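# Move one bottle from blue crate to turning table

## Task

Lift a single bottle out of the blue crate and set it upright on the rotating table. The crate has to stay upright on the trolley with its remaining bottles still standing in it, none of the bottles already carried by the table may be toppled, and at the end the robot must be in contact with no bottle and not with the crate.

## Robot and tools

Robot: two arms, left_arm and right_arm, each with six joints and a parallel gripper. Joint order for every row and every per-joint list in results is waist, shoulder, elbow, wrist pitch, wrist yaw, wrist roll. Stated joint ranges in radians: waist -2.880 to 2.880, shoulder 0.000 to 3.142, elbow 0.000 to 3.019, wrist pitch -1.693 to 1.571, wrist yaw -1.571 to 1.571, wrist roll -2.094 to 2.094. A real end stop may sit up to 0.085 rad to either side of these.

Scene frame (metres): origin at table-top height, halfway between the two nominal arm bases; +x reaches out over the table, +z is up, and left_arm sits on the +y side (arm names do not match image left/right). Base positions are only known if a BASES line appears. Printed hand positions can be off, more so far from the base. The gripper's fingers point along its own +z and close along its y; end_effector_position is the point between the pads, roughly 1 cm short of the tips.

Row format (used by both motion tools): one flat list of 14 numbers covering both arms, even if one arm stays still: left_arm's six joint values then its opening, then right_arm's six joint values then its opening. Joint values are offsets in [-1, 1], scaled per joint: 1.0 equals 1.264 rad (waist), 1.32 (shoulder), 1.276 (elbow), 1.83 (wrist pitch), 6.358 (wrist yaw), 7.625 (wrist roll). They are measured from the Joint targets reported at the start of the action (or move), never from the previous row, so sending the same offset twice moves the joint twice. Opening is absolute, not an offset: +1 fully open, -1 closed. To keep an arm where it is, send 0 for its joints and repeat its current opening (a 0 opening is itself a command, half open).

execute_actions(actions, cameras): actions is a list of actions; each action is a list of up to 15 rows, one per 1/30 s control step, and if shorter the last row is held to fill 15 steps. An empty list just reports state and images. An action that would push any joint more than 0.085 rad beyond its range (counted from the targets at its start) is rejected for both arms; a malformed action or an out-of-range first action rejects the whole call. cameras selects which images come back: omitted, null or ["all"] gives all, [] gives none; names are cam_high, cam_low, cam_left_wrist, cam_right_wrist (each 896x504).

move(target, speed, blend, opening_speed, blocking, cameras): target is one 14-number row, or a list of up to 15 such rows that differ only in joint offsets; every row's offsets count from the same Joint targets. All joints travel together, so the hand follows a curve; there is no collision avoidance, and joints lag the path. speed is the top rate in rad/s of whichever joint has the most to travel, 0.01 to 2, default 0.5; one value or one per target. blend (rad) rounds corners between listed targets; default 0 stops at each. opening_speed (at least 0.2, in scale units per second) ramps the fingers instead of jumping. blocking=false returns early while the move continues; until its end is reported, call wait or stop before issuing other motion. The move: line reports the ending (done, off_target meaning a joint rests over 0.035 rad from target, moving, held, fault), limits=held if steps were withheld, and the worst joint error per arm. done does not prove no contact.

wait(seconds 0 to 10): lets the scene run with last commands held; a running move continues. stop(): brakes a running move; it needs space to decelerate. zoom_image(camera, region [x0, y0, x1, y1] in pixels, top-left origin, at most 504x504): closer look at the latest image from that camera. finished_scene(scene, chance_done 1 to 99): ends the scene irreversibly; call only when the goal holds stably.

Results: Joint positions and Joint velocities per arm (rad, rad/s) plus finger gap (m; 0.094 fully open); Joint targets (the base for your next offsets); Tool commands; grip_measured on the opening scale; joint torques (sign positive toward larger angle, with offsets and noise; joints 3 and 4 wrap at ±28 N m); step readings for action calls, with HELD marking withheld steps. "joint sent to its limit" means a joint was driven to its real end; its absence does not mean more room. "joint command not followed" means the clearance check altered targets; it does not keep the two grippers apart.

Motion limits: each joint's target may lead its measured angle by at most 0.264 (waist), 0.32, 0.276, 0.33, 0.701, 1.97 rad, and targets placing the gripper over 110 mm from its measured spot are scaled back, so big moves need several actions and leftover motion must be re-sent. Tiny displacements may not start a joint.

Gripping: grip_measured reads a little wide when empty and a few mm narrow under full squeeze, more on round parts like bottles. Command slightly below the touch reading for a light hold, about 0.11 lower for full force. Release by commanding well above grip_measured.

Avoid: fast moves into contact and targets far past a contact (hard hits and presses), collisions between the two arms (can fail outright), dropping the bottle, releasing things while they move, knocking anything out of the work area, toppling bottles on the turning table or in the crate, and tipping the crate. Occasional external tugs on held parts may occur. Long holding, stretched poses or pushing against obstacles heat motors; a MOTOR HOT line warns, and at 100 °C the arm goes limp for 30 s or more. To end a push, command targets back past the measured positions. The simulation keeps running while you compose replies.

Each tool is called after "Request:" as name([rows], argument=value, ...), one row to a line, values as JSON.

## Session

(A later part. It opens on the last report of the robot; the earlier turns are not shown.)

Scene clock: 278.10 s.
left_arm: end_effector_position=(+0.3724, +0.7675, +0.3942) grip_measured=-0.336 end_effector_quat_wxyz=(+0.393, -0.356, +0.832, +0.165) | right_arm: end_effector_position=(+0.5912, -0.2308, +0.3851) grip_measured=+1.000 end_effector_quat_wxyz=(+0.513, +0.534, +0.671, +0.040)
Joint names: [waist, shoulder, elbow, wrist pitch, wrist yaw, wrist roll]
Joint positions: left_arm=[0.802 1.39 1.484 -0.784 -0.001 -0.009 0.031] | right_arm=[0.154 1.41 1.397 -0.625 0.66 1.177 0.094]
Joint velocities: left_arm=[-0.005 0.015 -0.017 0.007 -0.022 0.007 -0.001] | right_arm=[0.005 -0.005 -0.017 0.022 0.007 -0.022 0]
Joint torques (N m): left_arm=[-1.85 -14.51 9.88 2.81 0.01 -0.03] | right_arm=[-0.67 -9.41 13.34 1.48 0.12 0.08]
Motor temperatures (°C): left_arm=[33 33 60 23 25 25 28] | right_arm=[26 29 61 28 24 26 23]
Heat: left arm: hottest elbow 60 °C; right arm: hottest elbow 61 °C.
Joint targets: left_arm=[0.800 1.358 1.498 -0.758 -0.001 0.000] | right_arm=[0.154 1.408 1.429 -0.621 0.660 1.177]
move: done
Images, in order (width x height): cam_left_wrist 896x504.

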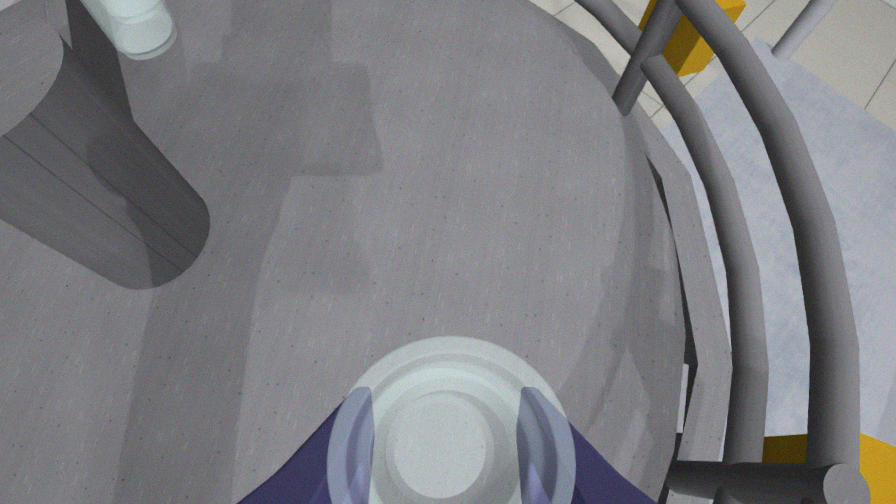

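Request:
move(target=[0,-0.0007,-0.0090,0.0058,0,0,-0.6,0,0,0,0,0,0,1], speed=0.06, cameras=[])

Request:
move(target=[0,-0.0007,-0.0090,0.0058,0,0,-0.6,0,0,0,0,0,0,1], speed=0.06, cameras=["cam_left_wrist", "cam_low"])

Scene clock: 292.33 s.
left_arm: end_effector_position=(+0.3723, +0.7675, +0.3901) grip_measured=-0.336 end_effector_quat_wxyz=(+0.393, -0.356, +0.832, +0.165) | right_arm: end_effector_position=(+0.5912, -0.2308, +0.3851) grip_measured=+1.000 end_effector_quat_wxyz=(+0.513, +0.534, +0.671, +0.040)
Joint names: [waist, shoulder, elbow, wrist pitch, wrist yaw, wrist roll]
Joint positions: left_arm=[0.802 1.389 1.472 -0.774 -0.001 -0.009 0.031] | right_arm=[0.154 1.41 1.397 -0.625 0.66 1.177 0.094]
Joint velocities: left_arm=[-0.024 -0.015 0.022 0.007 0.007 0.007 0] | right_arm=[-0.005 -0.005 0.002 0.007 0.022 -0.051 0]
Joint torques (N m): left_arm=[-1.67 -14.97 9.92 2.58 0.03 -0.01] | right_arm=[-0.62 -9.41 13.31 1.48 0.12 0.08]
Motor temperatures (°C): left_arm=[32 34 58 23 25 25 29] | right_arm=[26 29 62 28 24 26 23]
Heat: left arm: hottest elbow 58 °C; right arm: hottest elbow 62 °C.
Joint targets: left_arm=[0.800 1.357 1.486 -0.747 -0.001 0.000] | right_arm=[0.154 1.408 1.429 -0.621 0.660 1.177]
move: done
No camera images: "cameras" was empty.

Scene clock: 293.10 s.
left_arm: end_effector_position=(+0.3724, +0.7675, +0.3860) grip_measured=-0.336 end_effector_quat_wxyz=(+0.393, -0.356, +0.832, +0.165) | right_arm: end_effector_position=(+0.5912, -0.2308, +0.3851) grip_measured=+1.000 end_effector_quat_wxyz=(+0.513, +0.534, +0.671, +0.040)
Joint names: [waist, shoulder, elbow, wrist pitch, wrist yaw, wrist roll]
Joint positions: left_arm=[0.802 1.388 1.46 -0.763 -0.001 -0.009 0.031] | right_arm=[0.154 1.41 1.397 -0.625 0.66 1.177 0.094]
Joint velocities: left_arm=[-0.015 0.005 0.007 0.002 -0.007 0.051 0.001] | right_arm=[-0.005 -0.015 -0.012 -0.012 -0.007 -0.066 0]
Joint torques (N m): left_arm=[-1.85 -14.39 9.98 2.88 -0.01 -0.02] | right_arm=[-0.56 -9.41 13.33 1.5 0.12 0.08]
Motor temperatures (°C): left_arm=[32 34 58 23 25 25 29] | right_arm=[26 29 62 28 24 26 23]
Heat: left arm: hottest elbow 58 °C; right arm: hottest elbow 62 °C.
Joint targets: left_arm=[0.800 1.356 1.474 -0.736 -0.001 0.000] | right_arm=[0.154 1.408 1.429 -0.621 0.660 1.177]
move: done
Images, in order (width x height): cam_low 896x504, cam_left_wrist 896x504.

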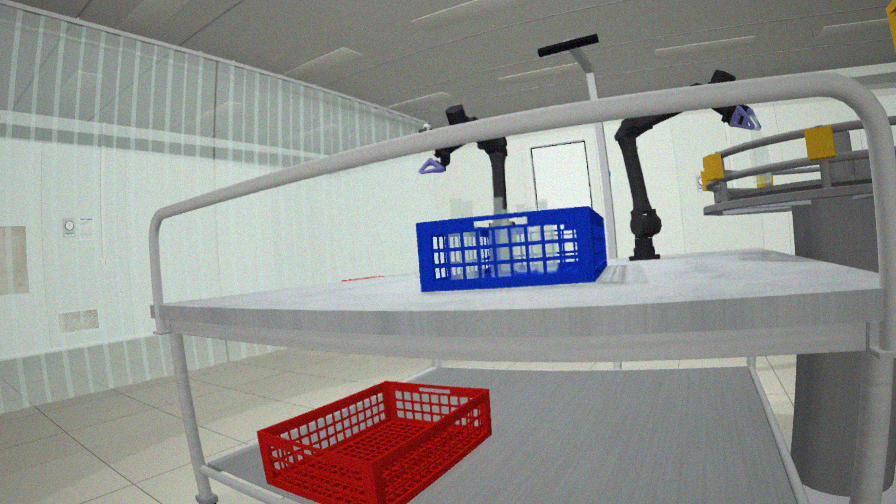

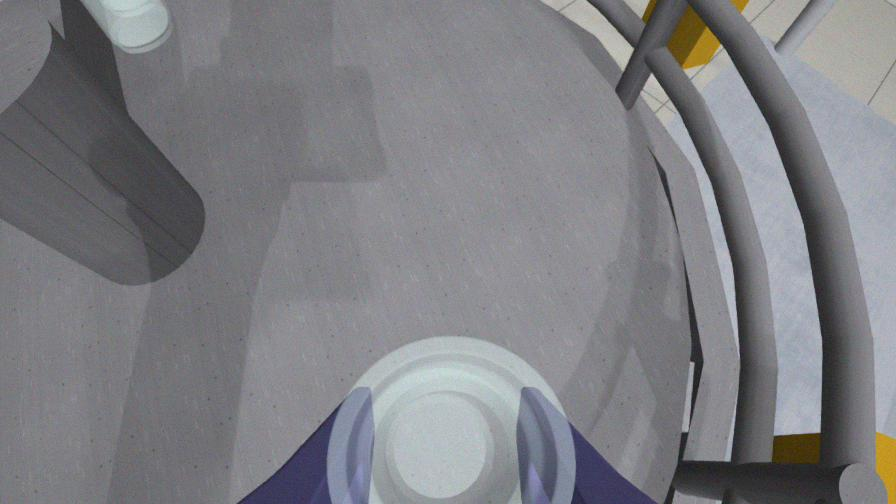

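Request:
zoom_image(camera="cam_low", region=[696, 60, 896, 230])

Scaled by 2.520 from the camera's 896x504 image, which has a finer 1280x720 frame.

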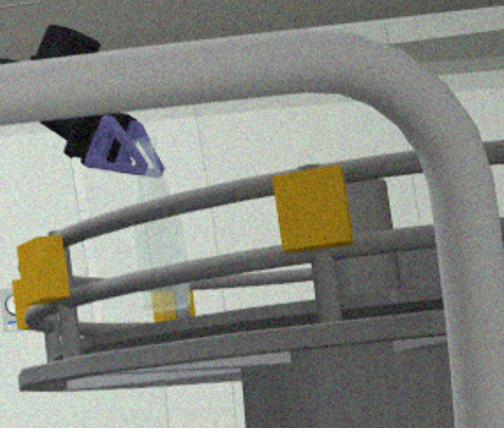

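Request:
move(target=[0,-0.0007,-0.0090,0.0058,0,0,-0.6,0,0,0,0,0,0,1], speed=0.06, cameras=[])

Request:
move(target=[0,-0.0007,-0.0090,0.0058,0,0,-0.6,0,0,0,0,0,0,1], speed=0.06, cameras=["cam_left_wrist"])

Scene clock: 301.57 s.
left_arm: end_effector_position=(+0.3723, +0.7674, +0.3822) grip_measured=-0.336 end_effector_quat_wxyz=(+0.393, -0.356, +0.832, +0.165) | right_arm: end_effector_position=(+0.5912, -0.2308, +0.3851) grip_measured=+1.000 end_effector_quat_wxyz=(+0.513, +0.534, +0.671, +0.040)
Joint names: [waist, shoulder, elbow, wrist pitch, wrist yaw, wrist roll]
Joint positions: left_arm=[0.802 1.387 1.449 -0.752 -0.001 -0.009 0.031] | right_arm=[0.154 1.41 1.397 -0.625 0.66 1.177 0.094]
Joint velocities: left_arm=[-0.015 -0.005 -0.027 -0.012 -0.022 0.022 0] | right_arm=[-0.005 0.005 -0.017 0.017 -0.037 0.037 0]
Joint torques (N m): left_arm=[-1.96 -14.45 10.11 2.86 0.01 -0.06] | right_arm=[-0.67 -9.41 13.33 1.48 0.12 0.08]
Motor temperatures (°C): left_arm=[32 34 57 23 25 25 29] | right_arm=[26 29 62 28 24 26 23]
Heat: left arm: hottest elbow 57 °C; right arm: hottest elbow 62 °C.
Joint targets: left_arm=[0.800 1.355 1.463 -0.726 -0.001 0.000] | right_arm=[0.154 1.408 1.429 -0.621 0.660 1.177]
move: done
No camera images: "cameras" was empty.

Scene clock: 302.33 s.
left_arm: end_effector_position=(+0.3722, +0.7673, +0.3780) grip_measured=-0.336 end_effector_quat_wxyz=(+0.393, -0.356, +0.832, +0.165) | right_arm: end_effector_position=(+0.5912, -0.2308, +0.3851) grip_measured=+1.000 end_effector_quat_wxyz=(+0.513, +0.534, +0.671, +0.040)
Joint names: [waist, shoulder, elbow, wrist pitch, wrist yaw, wrist roll]
Joint positions: left_arm=[0.802 1.386 1.437 -0.742 -0.001 -0.009 0.031] | right_arm=[0.154 1.41 1.397 -0.625 0.66 1.177 0.094]
Joint velocities: left_arm=[0.005 -0.005 -0.007 0.007 0.051 -0.007 0] | right_arm=[0.005 -0.005 -0.012 -0.002 -0.022 0.007 0]
Joint torques (N m): left_arm=[-2.43 -14.68 9.84 2.88 0.02 0] | right_arm=[-0.62 -9.41 13.33 1.48 0.12 0.08]
Motor temperatures (°C): left_arm=[32 34 57 23 25 25 29] | right_arm=[26 29 62 28 24 26 23]
Heat: left arm: hottest elbow 57 °C; right arm: hottest elbow 62 °C.
Joint targets: left_arm=[0.800 1.354 1.451 -0.715 -0.001 0.000] | right_arm=[0.154 1.408 1.429 -0.621 0.660 1.177]
move: done
Images, in order (width x height): cam_left_wrist 896x504.

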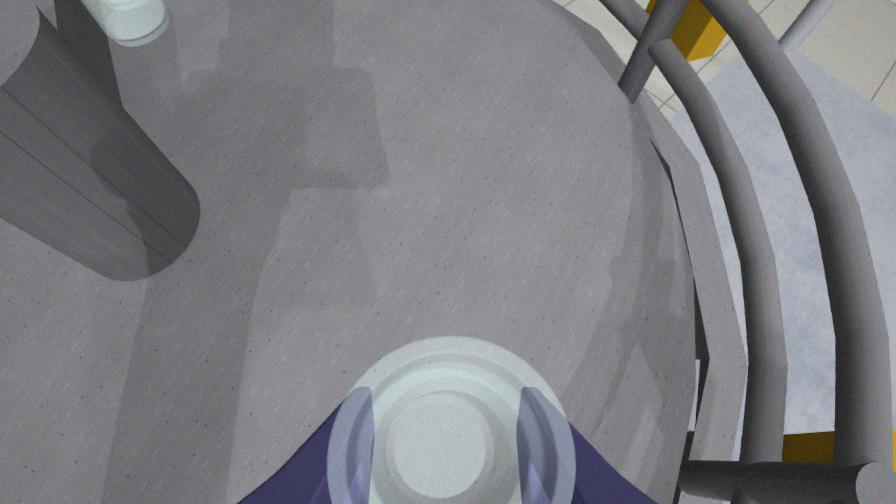

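Request:
move(target=[0,-0.0007,-0.0090,0.0058,0,0,-0.6,0,0,0,0,0,0,1], speed=0.06, cameras=[])

Request:
move(target=[0,-0.0007,-0.0090,0.0058,0,0,-0.6,0,0,0,0,0,0,1], speed=0.06, cameras=["cam_left_wrist"])

Scene clock: 335.43 s.
left_arm: end_effector_position=(+0.3721, +0.7673, +0.3739) grip_measured=-0.336 end_effector_quat_wxyz=(+0.393, -0.356, +0.832, +0.165) | right_arm: end_effector_position=(+0.5912, -0.2308, +0.3851) grip_measured=+1.000 end_effector_quat_wxyz=(+0.513, +0.534, +0.671, +0.040)
Joint names: [waist, shoulder, elbow, wrist pitch, wrist yaw, wrist roll]
Joint positions: left_arm=[0.802 1.386 1.426 -0.731 -0.001 -0.009 0.031] | right_arm=[0.154 1.41 1.397 -0.625 0.66 1.177 0.094]
Joint velocities: left_arm=[-0.005 -0.005 0.002 -0.007 -0.007 0.037 0] | right_arm=[0.005 -0.015 -0.007 -0.002 -0.022 -0.051 0]
Joint torques (N m): left_arm=[-1.79 -14.45 10.07 2.66 0.02 -0.03] | right_arm=[-0.62 -9.35 13.33 1.5 0.12 0.08]
Motor temperatures (°C): left_arm=[32 34 57 24 25 25 29] | right_arm=[26 29 62 28 24 26 23]
Heat: left arm: hottest elbow 57 °C; right arm: hottest elbow 62 °C.
Joint targets: left_arm=[0.800 1.353 1.440 -0.705 -0.001 0.000] | right_arm=[0.154 1.408 1.429 -0.621 0.660 1.177]
move: done
No camera images: "cameras" was empty.

Scene clock: 336.20 s.
left_arm: end_effector_position=(+0.3719, +0.7671, +0.3701) grip_measured=-0.336 end_effector_quat_wxyz=(+0.393, -0.356, +0.832, +0.165) | right_arm: end_effector_position=(+0.5912, -0.2308, +0.3851) grip_measured=+1.000 end_effector_quat_wxyz=(+0.513, +0.534, +0.671, +0.040)
Joint names: [waist, shoulder, elbow, wrist pitch, wrist yaw, wrist roll]
Joint positions: left_arm=[0.802 1.384 1.415 -0.721 -0.001 -0.009 0.031] | right_arm=[0.154 1.41 1.397 -0.625 0.66 1.177 0.094]
Joint velocities: left_arm=[-0.015 0.005 0.002 -0.002 0.007 0.051 0] | right_arm=[0.005 -0.005 0.002 0.002 0.066 0.066 0]
Joint torques (N m): left_arm=[-1.79 -14.68 10.1 2.59 0.01 -0.03] | right_arm=[-0.56 -9.47 13.34 1.5 0.12 0.08]
Motor temperatures (°C): left_arm=[32 34 57 24 25 25 29] | right_arm=[26 29 62 28 24 26 23]
Heat: left arm: hottest elbow 57 °C; right arm: hottest elbow 62 °C.
Joint targets: left_arm=[0.800 1.352 1.429 -0.694 -0.001 0.000] | right_arm=[0.154 1.408 1.429 -0.621 0.660 1.177]
move: done
Images, in order (width x height): cam_left_wrist 896x504.

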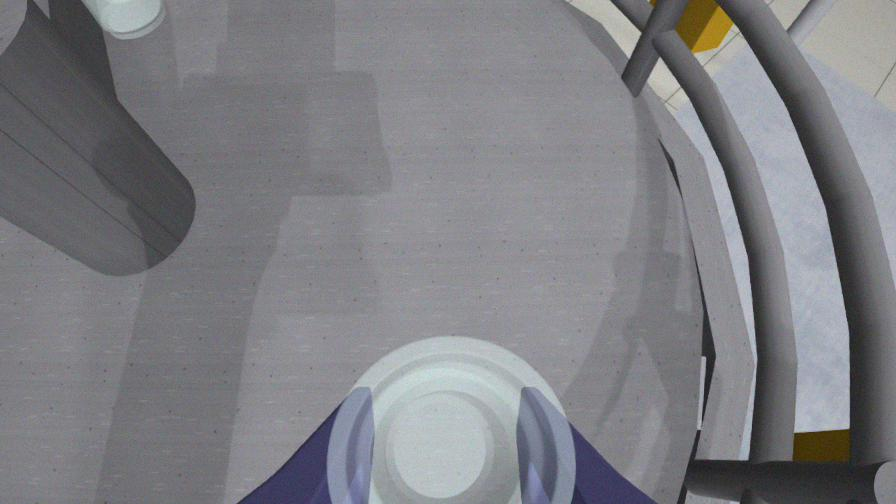

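Request:
move(target=[0,-0.0009,-0.0113,0.0073,0,0,-0.6,0,0,0,0,0,0,1], speed=0.06, cameras=[])

Request:
move(target=[0,-0.0009,-0.0113,0.0073,0,0,-0.6,0,0,0,0,0,0,1], speed=0.06, cameras=["cam_left_wrist", "cam_low"])

Request:
zoom_image(camera="cam_low", region=[696, 80, 836, 220])

Scene clock: 347.33 s.
left_arm: end_effector_position=(+0.3717, +0.7669, +0.3650) grip_measured=-0.336 end_effector_quat_wxyz=(+0.393, -0.356, +0.832, +0.165) | right_arm: end_effector_position=(+0.5912, -0.2308, +0.3851) grip_measured=+1.000 end_effector_quat_wxyz=(+0.513, +0.534, +0.671, +0.040)
Joint names: [waist, shoulder, elbow, wrist pitch, wrist yaw, wrist roll]
Joint positions: left_arm=[0.802 1.383 1.4 -0.707 -0.001 -0.009 0.031] | right_arm=[0.154 1.41 1.397 -0.625 0.66 1.177 0.094]
Joint velocities: left_arm=[-0.005 0.005 -0.012 0.007 -0.007 -0.007 -0.001] | right_arm=[0.005 -0.015 -0.007 0.002 -0.037 0.037 0]
Joint torques (N m): left_arm=[-1.73 -14.45 10.03 2.76 0.01 -0.06] | right_arm=[-0.56 -9.41 13.31 1.5 0.13 0.08]
Motor temperatures (°C): left_arm=[32 35 58 24 25 25 29] | right_arm=[26 29 63 28 24 26 23]
Heat: left arm: hottest elbow 58 °C; right arm: hottest elbow 63 °C.
Joint targets: left_arm=[0.800 1.351 1.414 -0.681 -0.001 0.000] | right_arm=[0.154 1.408 1.429 -0.621 0.660 1.177]
move: done
No camera images: "cameras" was empty.

Scene clock: 348.10 s.
left_arm: end_effector_position=(+0.3719, +0.7668, +0.3621) grip_measured=-0.336 end_effector_quat_wxyz=(+0.395, -0.356, +0.831, +0.165) | right_arm: end_effector_position=(+0.5912, -0.2308, +0.3851) grip_measured=+1.000 end_effector_quat_wxyz=(+0.513, +0.534, +0.671, +0.040)
Joint names: [waist, shoulder, elbow, wrist pitch, wrist yaw, wrist roll]
Joint positions: left_arm=[0.802 1.381 1.388 -0.692 -0.001 -0.009 0.031] | right_arm=[0.154 1.41 1.397 -0.625 0.66 1.177 0.094]
Joint velocities: left_arm=[-0.015 0.005 -0.046 0.007 0.051 -0.022 0] | right_arm=[-0.005 -0.015 -0.012 -0.002 0.037 -0.037 0]
Joint torques (N m): left_arm=[-1.96 -14.74 9.5 2.88 -0.02 -0.06] | right_arm=[-0.62 -9.41 13.33 1.5 0.12 0.08]
Motor temperatures (°C): left_arm=[32 35 58 24 25 25 29] | right_arm=[26 29 63 28 24 26 23]
Heat: left arm: hottest elbow 58 °C; right arm: hottest elbow 63 °C.
Joint targets: left_arm=[0.800 1.350 1.400 -0.667 0.000 0.000] | right_arm=[0.154 1.408 1.429 -0.621 0.660 1.177]
move: done
Images, in order (width x height): cam_low 896x504, cam_left_wrist 896x504.

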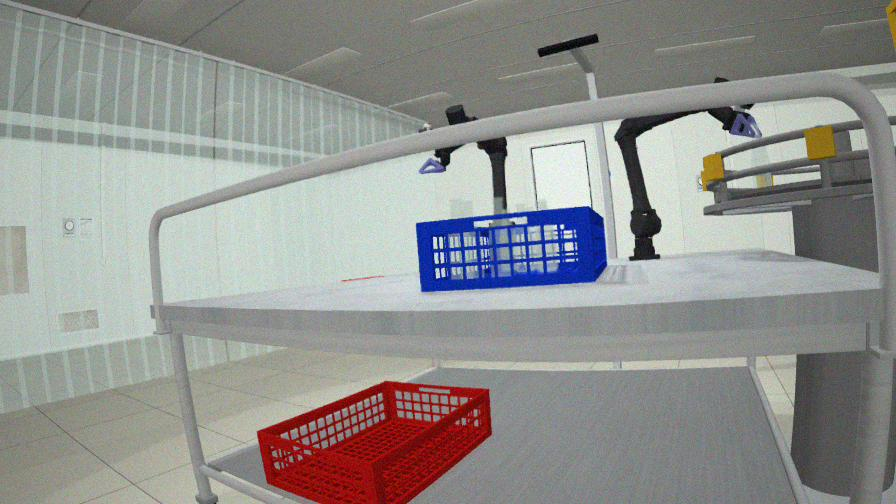

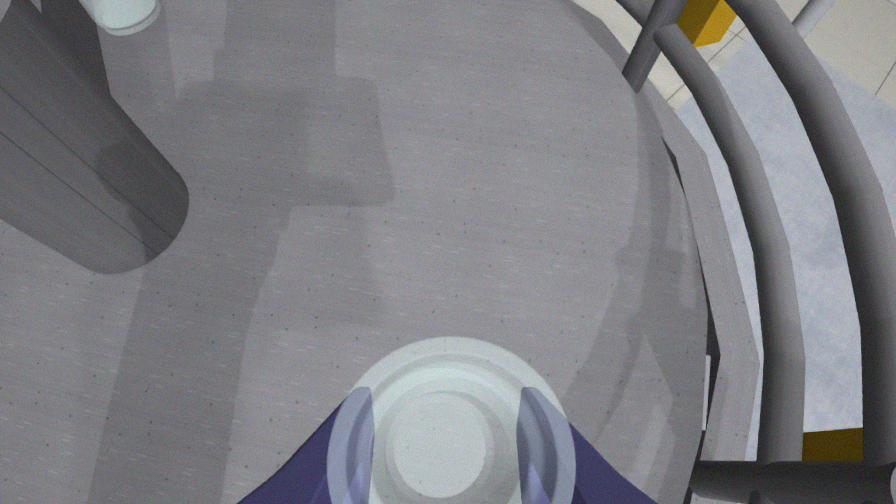

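Scaled by 3.600 from the camera's 896x504 image, which has a finer 1280x720 frame.

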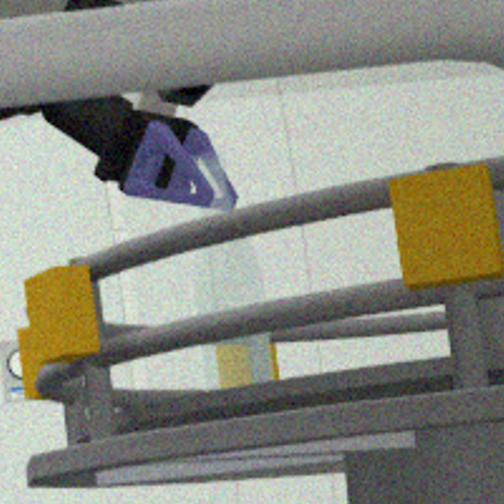

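Request:
move(target=[0,-0.0007,-0.0090,0.0058,0,0,-0.6,0,0,0,0,0,0,1], speed=0.06, cameras=["cam_left_wrist"])

Scene clock: 354.30 s.
left_arm: end_effector_position=(+0.3718, +0.7667, +0.3622) grip_measured=-0.336 end_effector_quat_wxyz=(+0.399, -0.354, +0.829, +0.167) | right_arm: end_effector_position=(+0.5912, -0.2308, +0.3851) grip_measured=+1.000 end_effector_quat_wxyz=(+0.513, +0.534, +0.671, +0.040)
Joint names: [waist, shoulder, elbow, wrist pitch, wrist yaw, wrist roll]
Joint positions: left_arm=[0.802 1.377 1.379 -0.678 0 -0.008 0.031] | right_arm=[0.154 1.41 1.397 -0.625 0.66 1.177 0.094]
Joint velocities: left_arm=[0.015 -0.005 -0.007 0.007 -0.007 0.022 0] | right_arm=[-0.005 -0.005 -0.007 -0.002 -0.051 -0.037 0]
Joint torques (N m): left_arm=[-1.9 -14.04 9.77 2.63 -0.03 -0.08] | right_arm=[-0.62 -9.41 13.33 1.5 0.12 0.08]
Motor temperatures (°C): left_arm=[32 35 57 24 25 25 29] | right_arm=[26 29 63 28 24 26 23]
Heat: left arm: hottest elbow 57 °C; right arm: hottest elbow 63 °C.
Joint targets: left_arm=[0.800 1.349 1.388 -0.657 -0.001 0.000] | right_arm=[0.154 1.408 1.429 -0.621 0.660 1.177]
move: done
Images, in order (width x height): cam_left_wrist 896x504.

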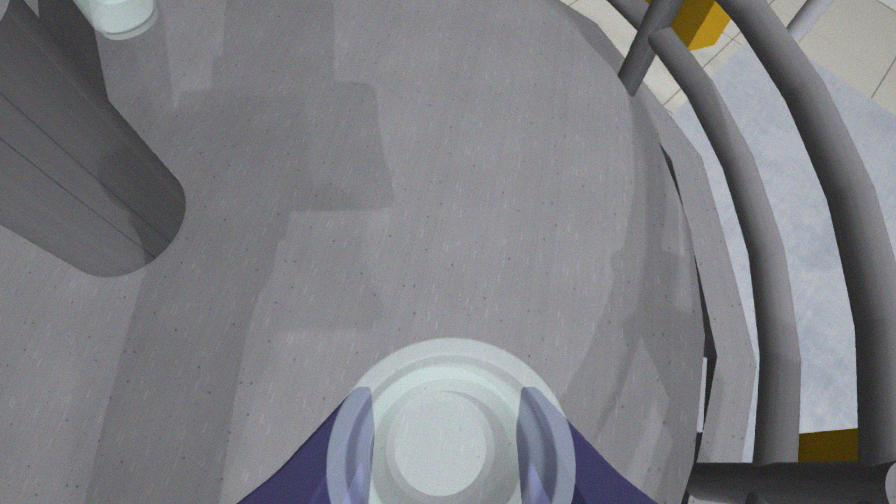

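Request:
wait(seconds=0.05, cameras=["cam_left_wrist"])

Request:
zoom_image(camera="cam_left_wrist", region=[380, 180, 620, 340])

Request:
wait(seconds=0.1, cameras=["cam_left_wrist"])

Request:
zoom_image(camera="cam_left_wrist", region=[380, 180, 620, 340])

Scene clock: 385.20 s.
left_arm: end_effector_position=(+0.3719, +0.7667, +0.3622) grip_measured=-0.336 end_effector_quat_wxyz=(+0.399, -0.354, +0.829, +0.167) | right_arm: end_effector_position=(+0.5912, -0.2308, +0.3851) grip_measured=+1.000 end_effector_quat_wxyz=(+0.513, +0.534, +0.671, +0.040)
Joint names: [waist, shoulder, elbow, wrist pitch, wrist yaw, wrist roll]
Joint positions: left_arm=[0.802 1.377 1.379 -0.678 0 -0.008 0.031] | right_arm=[0.154 1.41 1.397 -0.625 0.66 1.177 0.094]
Joint velocities: left_arm=[-0.015 -0.005 0.007 -0.017 0.022 0.022 -0.001] | right_arm=[0.005 0.005 -0.002 -0.017 0.007 0.022 0]
Joint torques (N m): left_arm=[-2.02 -14.27 9.58 2.62 0.01 -0.03] | right_arm=[-0.62 -9.35 13.31 1.5 0.12 0.08]
Motor temperatures (°C): left_arm=[32 34 59 23 25 25 29] | right_arm=[26 29 63 28 24 26 23]
Heat: left arm: hottest elbow 59 °C; right arm: hottest elbow 63 °C.
Joint targets: left_arm=[0.800 1.349 1.388 -0.657 -0.001 0.000] | right_arm=[0.154 1.408 1.429 -0.621 0.660 1.177]
Tool commands: left_gripper/opening=-0.6 right_gripper/opening=+1.0
wait: 0.07 s; at rest from the start
Images, in order (width x height): cam_left_wrist 896x504.

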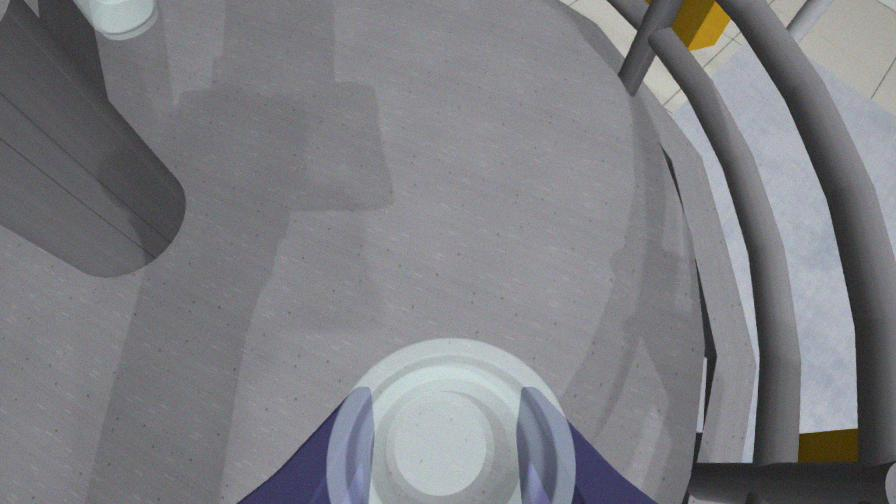

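Scaled by 2.100 from the camera's 896x504 image, which has a finer 1280x720 frame.

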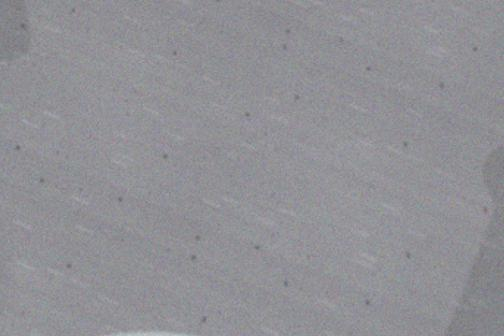

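Scene clock: 385.30 s.
left_arm: end_effector_position=(+0.3719, +0.7667, +0.3622) grip_measured=-0.336 end_effector_quat_wxyz=(+0.399, -0.354, +0.829, +0.167) | right_arm: end_effector_position=(+0.5912, -0.2308, +0.3851) grip_measured=+1.000 end_effector_quat_wxyz=(+0.513, +0.534, +0.671, +0.040)
Joint names: [waist, shoulder, elbow, wrist pitch, wrist yaw, wrist roll]
Joint positions: left_arm=[0.802 1.377 1.379 -0.678 0 -0.008 0.031] | right_arm=[0.154 1.41 1.397 -0.625 0.66 1.177 0.094]
Joint velocities: left_arm=[0.005 -0.024 -0.007 -0.017 -0.007 -0.037 -0.001] | right_arm=[-0.015 -0.005 -0.002 -0.017 0.007 -0.037 0]
Joint torques (N m): left_arm=[-2.02 -14.51 9.69 2.45 0.01 -0.03] | right_arm=[-0.62 -9.35 13.34 1.5 0.12 0.08]
Motor temperatures (°C): left_arm=[32 34 59 23 25 25 29] | right_arm=[26 29 63 28 24 26 23]
Heat: left arm: hottest elbow 59 °C; right arm: hottest elbow 63 °C.
Joint targets: left_arm=[0.800 1.349 1.388 -0.657 -0.001 0.000] | right_arm=[0.154 1.408 1.429 -0.621 0.660 1.177]
Tool commands: left_gripper/opening=-0.6 right_gripper/opening=+1.0
wait: 0.10 s; no rest
Images, in order (width x height): cam_left_wrist 896x504.

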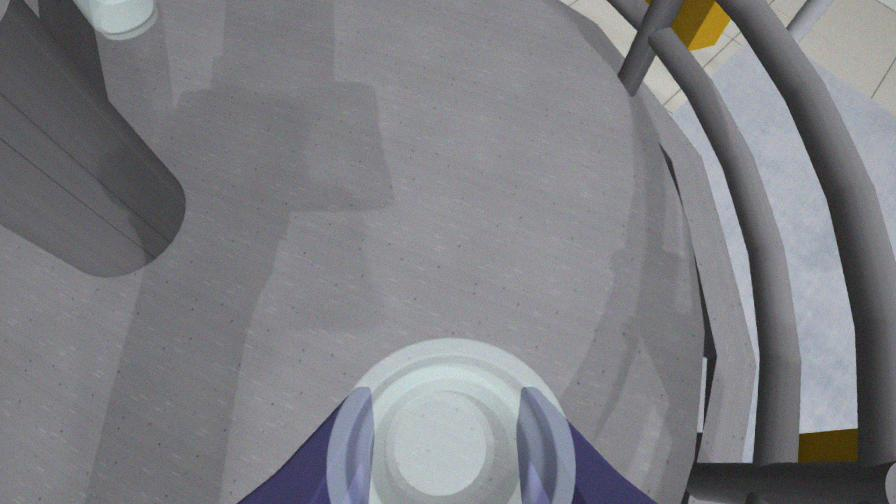

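Scaled by 2.100 from the camera's 896x504 image, which has a finer 1280x720 frame.

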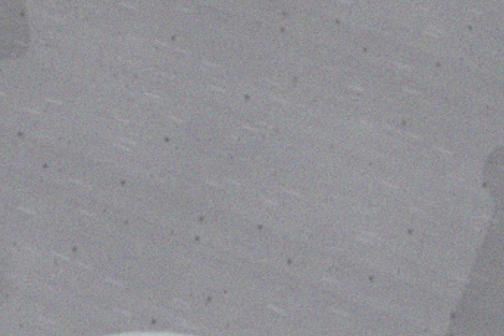

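Request:
execute_actions([
  [[0,0,0,0,0,0,1,0,0,0,0,0,0,1],[0,0,0,0,0,0,1,0,0,0,0,0,0,1],[0,0,0,0,0,0,1,0,0,0,0,0,0,1],[0,0,0,0,0,0,1,0,0,0,0,0,0,1],[0,0,0,0,0,0,1,0,0,0,0,0,0,1],[-0.0002,-0.0006,0.0001,-0.0005,0,0,1,0,0,0,0,0,0,1],[-0.0006,-0.0025,0.0003,-0.0020,0,0,1,0,0,0,0,0,0,1],[-0.0014,-0.0055,0.0006,-0.0044,0,0,1,0,0,0,0,0,0,1],[-0.0024,-0.0098,0.0011,-0.0078,0,0,1,0,0,0,0,0,0,1],[-0.0038,-0.0151,0.0017,-0.0121,0,0,1,0,0,0,0,0,0,1],[-0.0054,-0.0214,0.0024,-0.0171,0,0,1,0,0,0,0,0,0,1],[-0.0072,-0.0287,0.0032,-0.0229,0,0,1,0,0,0,0,0,0,1],[-0.0092,-0.0366,0.0042,-0.0294,0,0,1,0,0,0,0,0,0,1],[-0.0114,-0.0454,0.0052,-0.0362,0,0,1,0,0,0,0,0,0,1],[-0.0137,-0.0546,0.0062,-0.0437,0,0,1,0,0,0,0,0,0,1]],
  [[-0.0024,-0.0096,0.0011,-0.0076,0,0,1,0,0,0,0,0,0,1],[-0.0049,-0.0195,0.0022,-0.0156,0,0,1,0,0,0,0,0,0,1],[-0.0074,-0.0294,0.0033,-0.0235,0,0,1,0,0,0,0,0,0,1],[-0.0098,-0.0392,0.0045,-0.0313,0,0,1,0,0,0,0,0,0,1],[-0.0122,-0.0488,0.0056,-0.0391,0,0,1,0,0,0,0,0,0,1],[-0.0145,-0.0581,0.0066,-0.0464,0,0,1,0,0,0,0,0,0,1],[-0.0167,-0.0667,0.0076,-0.0534,0,0,1,0,0,0,0,0,0,1],[-0.0187,-0.0748,0.0085,-0.0598,0,0,1,0,0,0,0,0,0,1],[-0.0206,-0.0820,0.0093,-0.0656,0,0,1,0,0,0,0,0,0,1],[-0.0221,-0.0882,0.0100,-0.0707,0,0,1,0,0,0,0,0,0,1],[-0.0235,-0.0937,0.0106,-0.0750,0,0,1,0,0,0,0,0,0,1],[-0.0245,-0.0978,0.0111,-0.0783,0,0,1,0,0,0,0,0,0,1],[-0.0253,-0.1009,0.0114,-0.0807,0,0,1,0,0,0,0,0,0,1],[-0.0258,-0.1028,0.0116,-0.0822,0,0,1,0,0,0,0,0,0,1],[-0.0259,-0.1033,0.0117,-0.0827,0,0,1,0,0,0,0,0,0,1]],
])

Scene clock: 428.47 s.
left_arm: end_effector_position=(+0.3197, +0.6807, +0.4485) grip_measured=+0.998 end_effector_quat_wxyz=(+0.419, -0.332, +0.829, +0.164) | right_arm: end_effector_position=(+0.5912, -0.2308, +0.3851) grip_measured=+1.000 end_effector_quat_wxyz=(+0.513, +0.534, +0.671, +0.040)
Joint names: [waist, shoulder, elbow, wrist pitch, wrist yaw, wrist roll]
Joint positions: left_arm=[0.757 1.135 1.379 -0.882 0 -0.008 0.094] | right_arm=[0.154 1.41 1.397 -0.625 0.66 1.177 0.094]
Joint velocities: left_arm=[-0.015 -0.015 0.002 -0.017 -0.007 -0.066 -0.001] | right_arm=[0.015 -0.005 -0.027 -0.012 0.037 0.007 0]
Joint torques (N m): left_arm=[-2.14 -7.71 11.02 1.52 -0.04 -0.01] | right_arm=[-0.62 -9.41 13.31 1.5 0.12 0.08]
Motor temperatures (°C): left_arm=[32 34 60 23 25 25 29] | right_arm=[26 29 64 28 24 26 23]
Heat: left arm: hottest elbow 60 °C; right arm: hottest elbow 64 °C.
Joint targets: left_arm=[0.750 1.140 1.411 -0.888 0.000 0.000] | right_arm=[0.154 1.408 1.429 -0.621 0.660 1.177]
Step readings (joint positions of left_arm | right_arm):
0: [0.802 1.377 1.379 -0.678 0.000 -0.008] | [0.154 1.410 1.397 -0.625 0.660 1.177]
1: [0.802 1.377 1.379 -0.678 0.000 -0.008] | [0.154 1.410 1.397 -0.625 0.660 1.177]
2: [0.802 1.377 1.379 -0.677 0.000 -0.008] | [0.154 1.410 1.397 -0.625 0.660 1.177]
4: [0.802 1.374 1.379 -0.674 0.000 -0.008] | [0.154 1.410 1.397 -0.625 0.660 1.177]
8: [0.802 1.364 1.379 -0.673 0.000 -0.008] | [0.154 1.410 1.397 -0.625 0.660 1.177]
15: [0.801 1.342 1.379 -0.686 0.000 -0.008] | [0.154 1.410 1.397 -0.625 0.660 1.177]
16: [0.799 1.335 1.379 -0.695 0.000 -0.008] | [0.154 1.410 1.397 -0.625 0.660 1.177]
17: [0.798 1.328 1.379 -0.705 0.000 -0.008] | [0.154 1.410 1.397 -0.625 0.660 1.177]
19: [0.794 1.307 1.379 -0.729 0.000 -0.008] | [0.154 1.410 1.397 -0.625 0.660 1.177]
23: [0.780 1.253 1.379 -0.781 0.000 -0.008] | [0.154 1.410 1.397 -0.625 0.660 1.177]
30: [0.759 1.156 1.379 -0.857 0.000 -0.008] | [0.154 1.410 1.397 -0.625 0.660 1.177]

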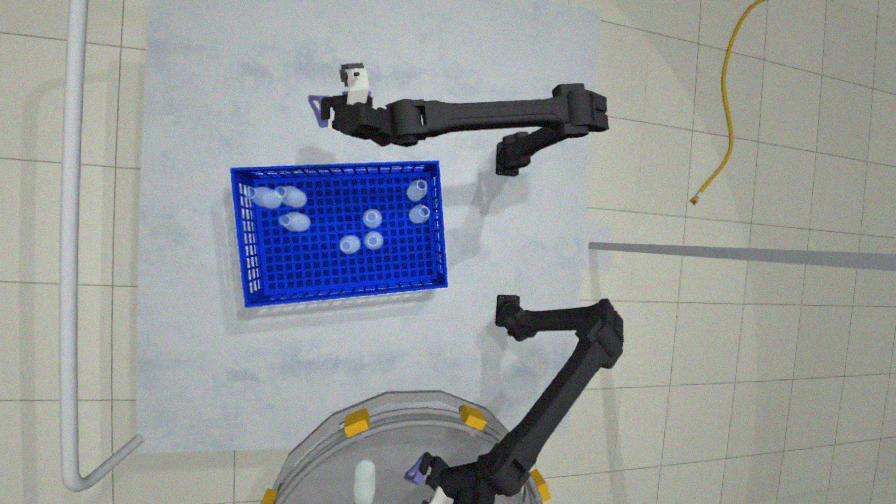

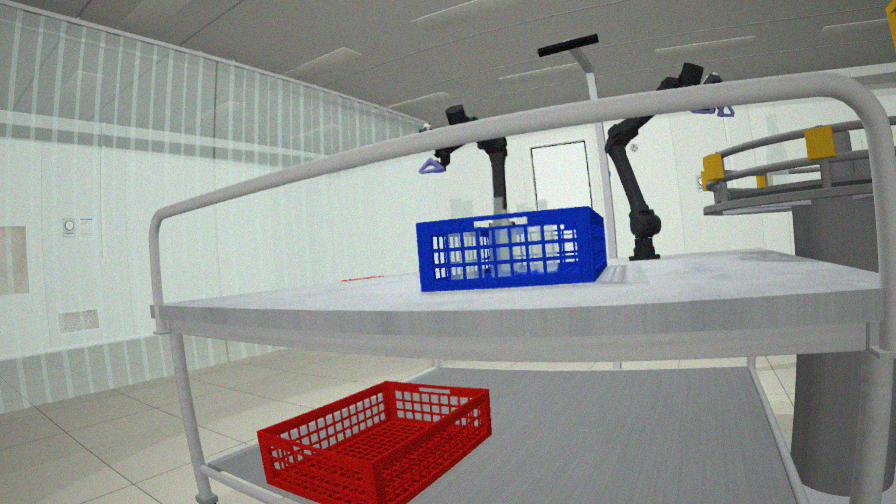

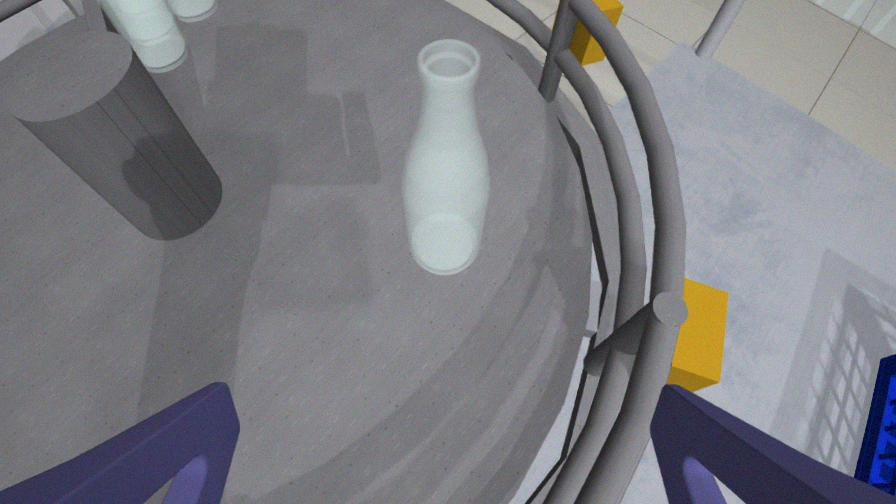

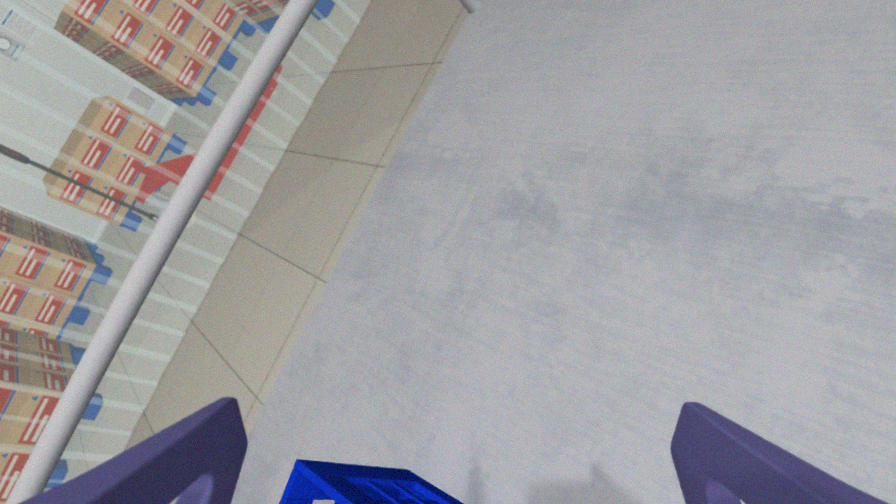

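Request:
wait(seconds=3, cameras=["cam_left_wrist", "cam_high"])

Scene clock: 433.07 s.
left_arm: end_effector_position=(+0.3197, +0.6807, +0.4485) grip_measured=+0.998 end_effector_quat_wxyz=(+0.419, -0.332, +0.829, +0.164) | right_arm: end_effector_position=(+0.5912, -0.2308, +0.3851) grip_measured=+1.000 end_effector_quat_wxyz=(+0.513, +0.534, +0.671, +0.040)
Joint names: [waist, shoulder, elbow, wrist pitch, wrist yaw, wrist roll]
Joint positions: left_arm=[0.757 1.135 1.379 -0.882 0 -0.008 0.094] | right_arm=[0.154 1.41 1.397 -0.625 0.66 1.177 0.094]
Joint velocities: left_arm=[-0.015 -0.015 0.002 0.002 -0.051 -0.037 0.001] | right_arm=[-0.005 0.005 -0.002 -0.002 0.051 0.022 0]
Joint torques (N m): left_arm=[-2.43 -7.3 11.02 1.48 -0.07 -0.06] | right_arm=[-0.62 -9.35 13.33 1.5 0.12 0.08]
Motor temperatures (°C): left_arm=[32 34 60 23 25 25 29] | right_arm=[26 29 64 28 24 26 23]
Heat: left arm: hottest elbow 60 °C; right arm: hottest elbow 64 °C.
Joint targets: left_arm=[0.750 1.140 1.411 -0.888 0.000 0.000] | right_arm=[0.154 1.408 1.429 -0.621 0.660 1.177]
Tool commands: left_gripper/opening=+1.0 right_gripper/opening=+1.0
wait: 3.00 s; at rest from the start
Images, in order (width x height): cam_high 896x504, cam_left_wrist 896x504.

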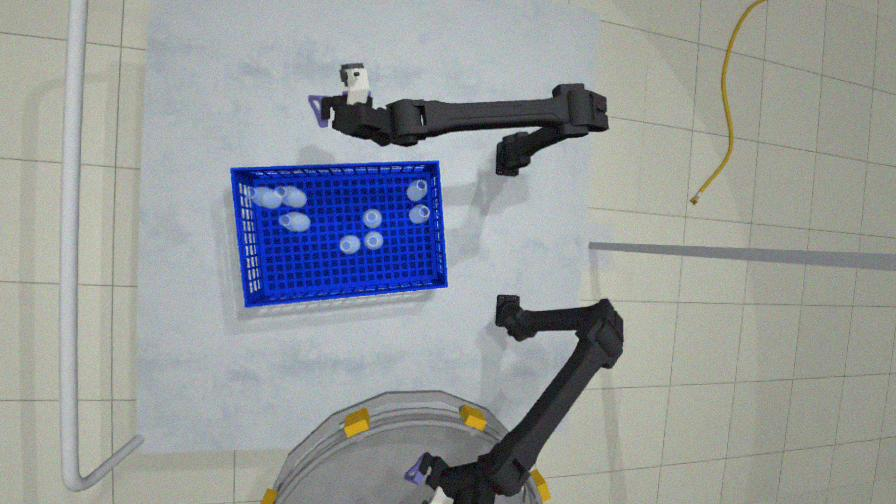

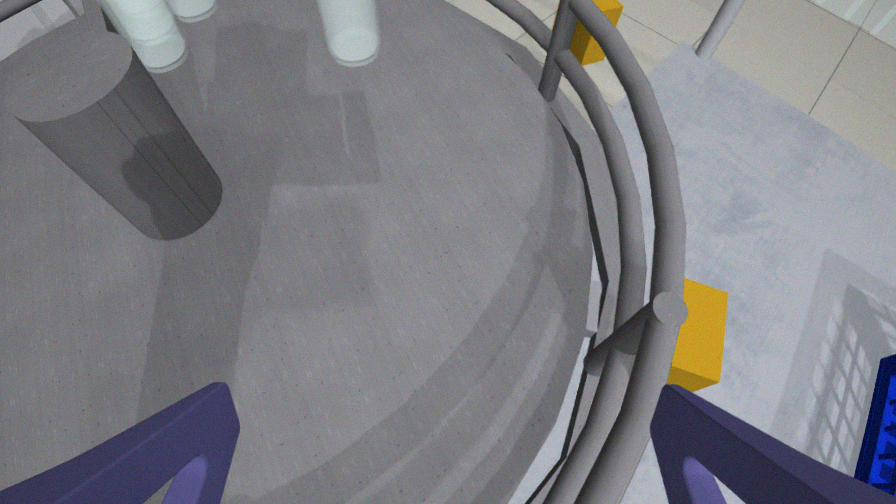

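Request:
wait(seconds=3, cameras=["cam_left_wrist", "cam_low"])

Scene clock: 438.43 s.
left_arm: end_effector_position=(+0.3197, +0.6807, +0.4485) grip_measured=+0.998 end_effector_quat_wxyz=(+0.419, -0.332, +0.829, +0.164) | right_arm: end_effector_position=(+0.5912, -0.2308, +0.3851) grip_measured=+1.000 end_effector_quat_wxyz=(+0.513, +0.534, +0.671, +0.040)
Joint names: [waist, shoulder, elbow, wrist pitch, wrist yaw, wrist roll]
Joint positions: left_arm=[0.757 1.135 1.379 -0.882 0 -0.008 0.094] | right_arm=[0.154 1.41 1.397 -0.625 0.66 1.177 0.094]
Joint velocities: left_arm=[-0.005 -0.005 -0.037 -0.002 -0.11 -0.007 0] | right_arm=[0.005 -0.015 0.002 -0.012 0.007 -0.022 0]
Joint torques (N m): left_arm=[-2.2 -7.77 11.07 1.51 -0.03 -0.04] | right_arm=[-0.67 -9.41 13.33 1.48 0.12 0.08]
Motor temperatures (°C): left_arm=[32 34 61 23 25 25 28] | right_arm=[26 29 64 28 24 26 23]
Heat: left arm: hottest elbow 61 °C; right arm: hottest elbow 64 °C.
Joint targets: left_arm=[0.750 1.140 1.411 -0.888 0.000 0.000] | right_arm=[0.154 1.408 1.429 -0.621 0.660 1.177]
Tool commands: left_gripper/opening=+1.0 right_gripper/opening=+1.0
wait: 3.00 s; at rest from the start
Images, in order (width x height): cam_low 896x504, cam_left_wrist 896x504.

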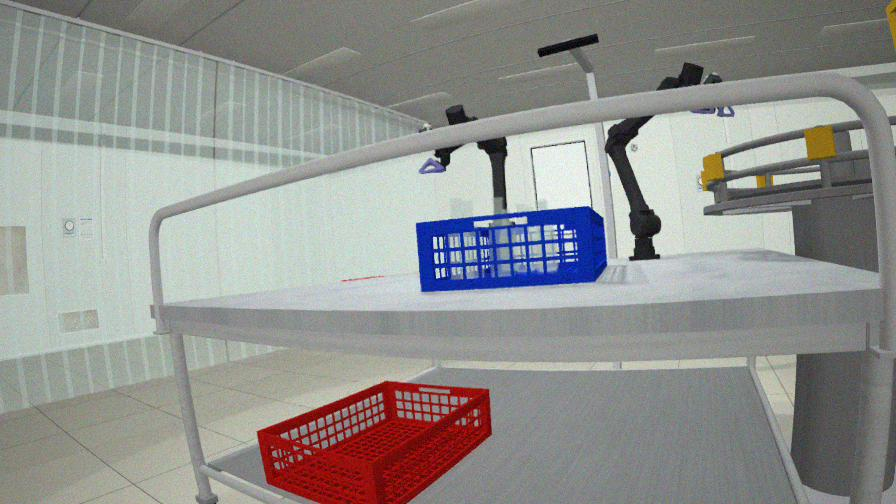

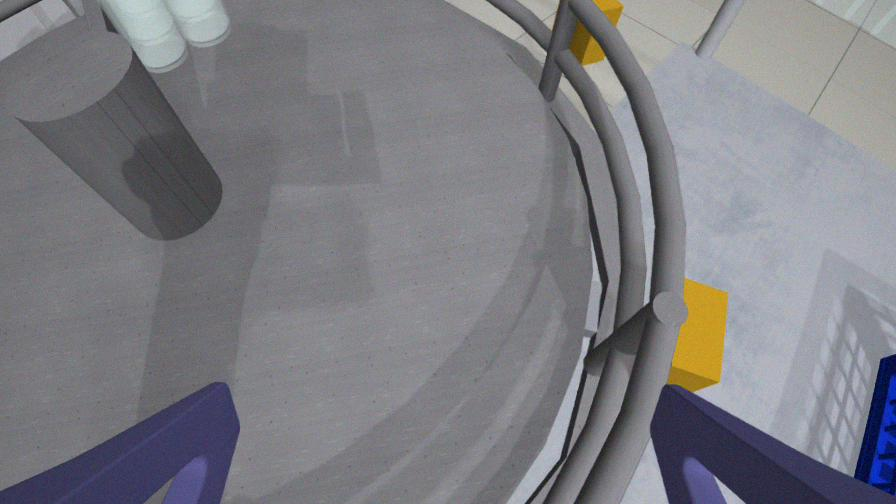

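Request:
finished_scene(scene=2, chance_done=92)

The scene is finished: the task was done.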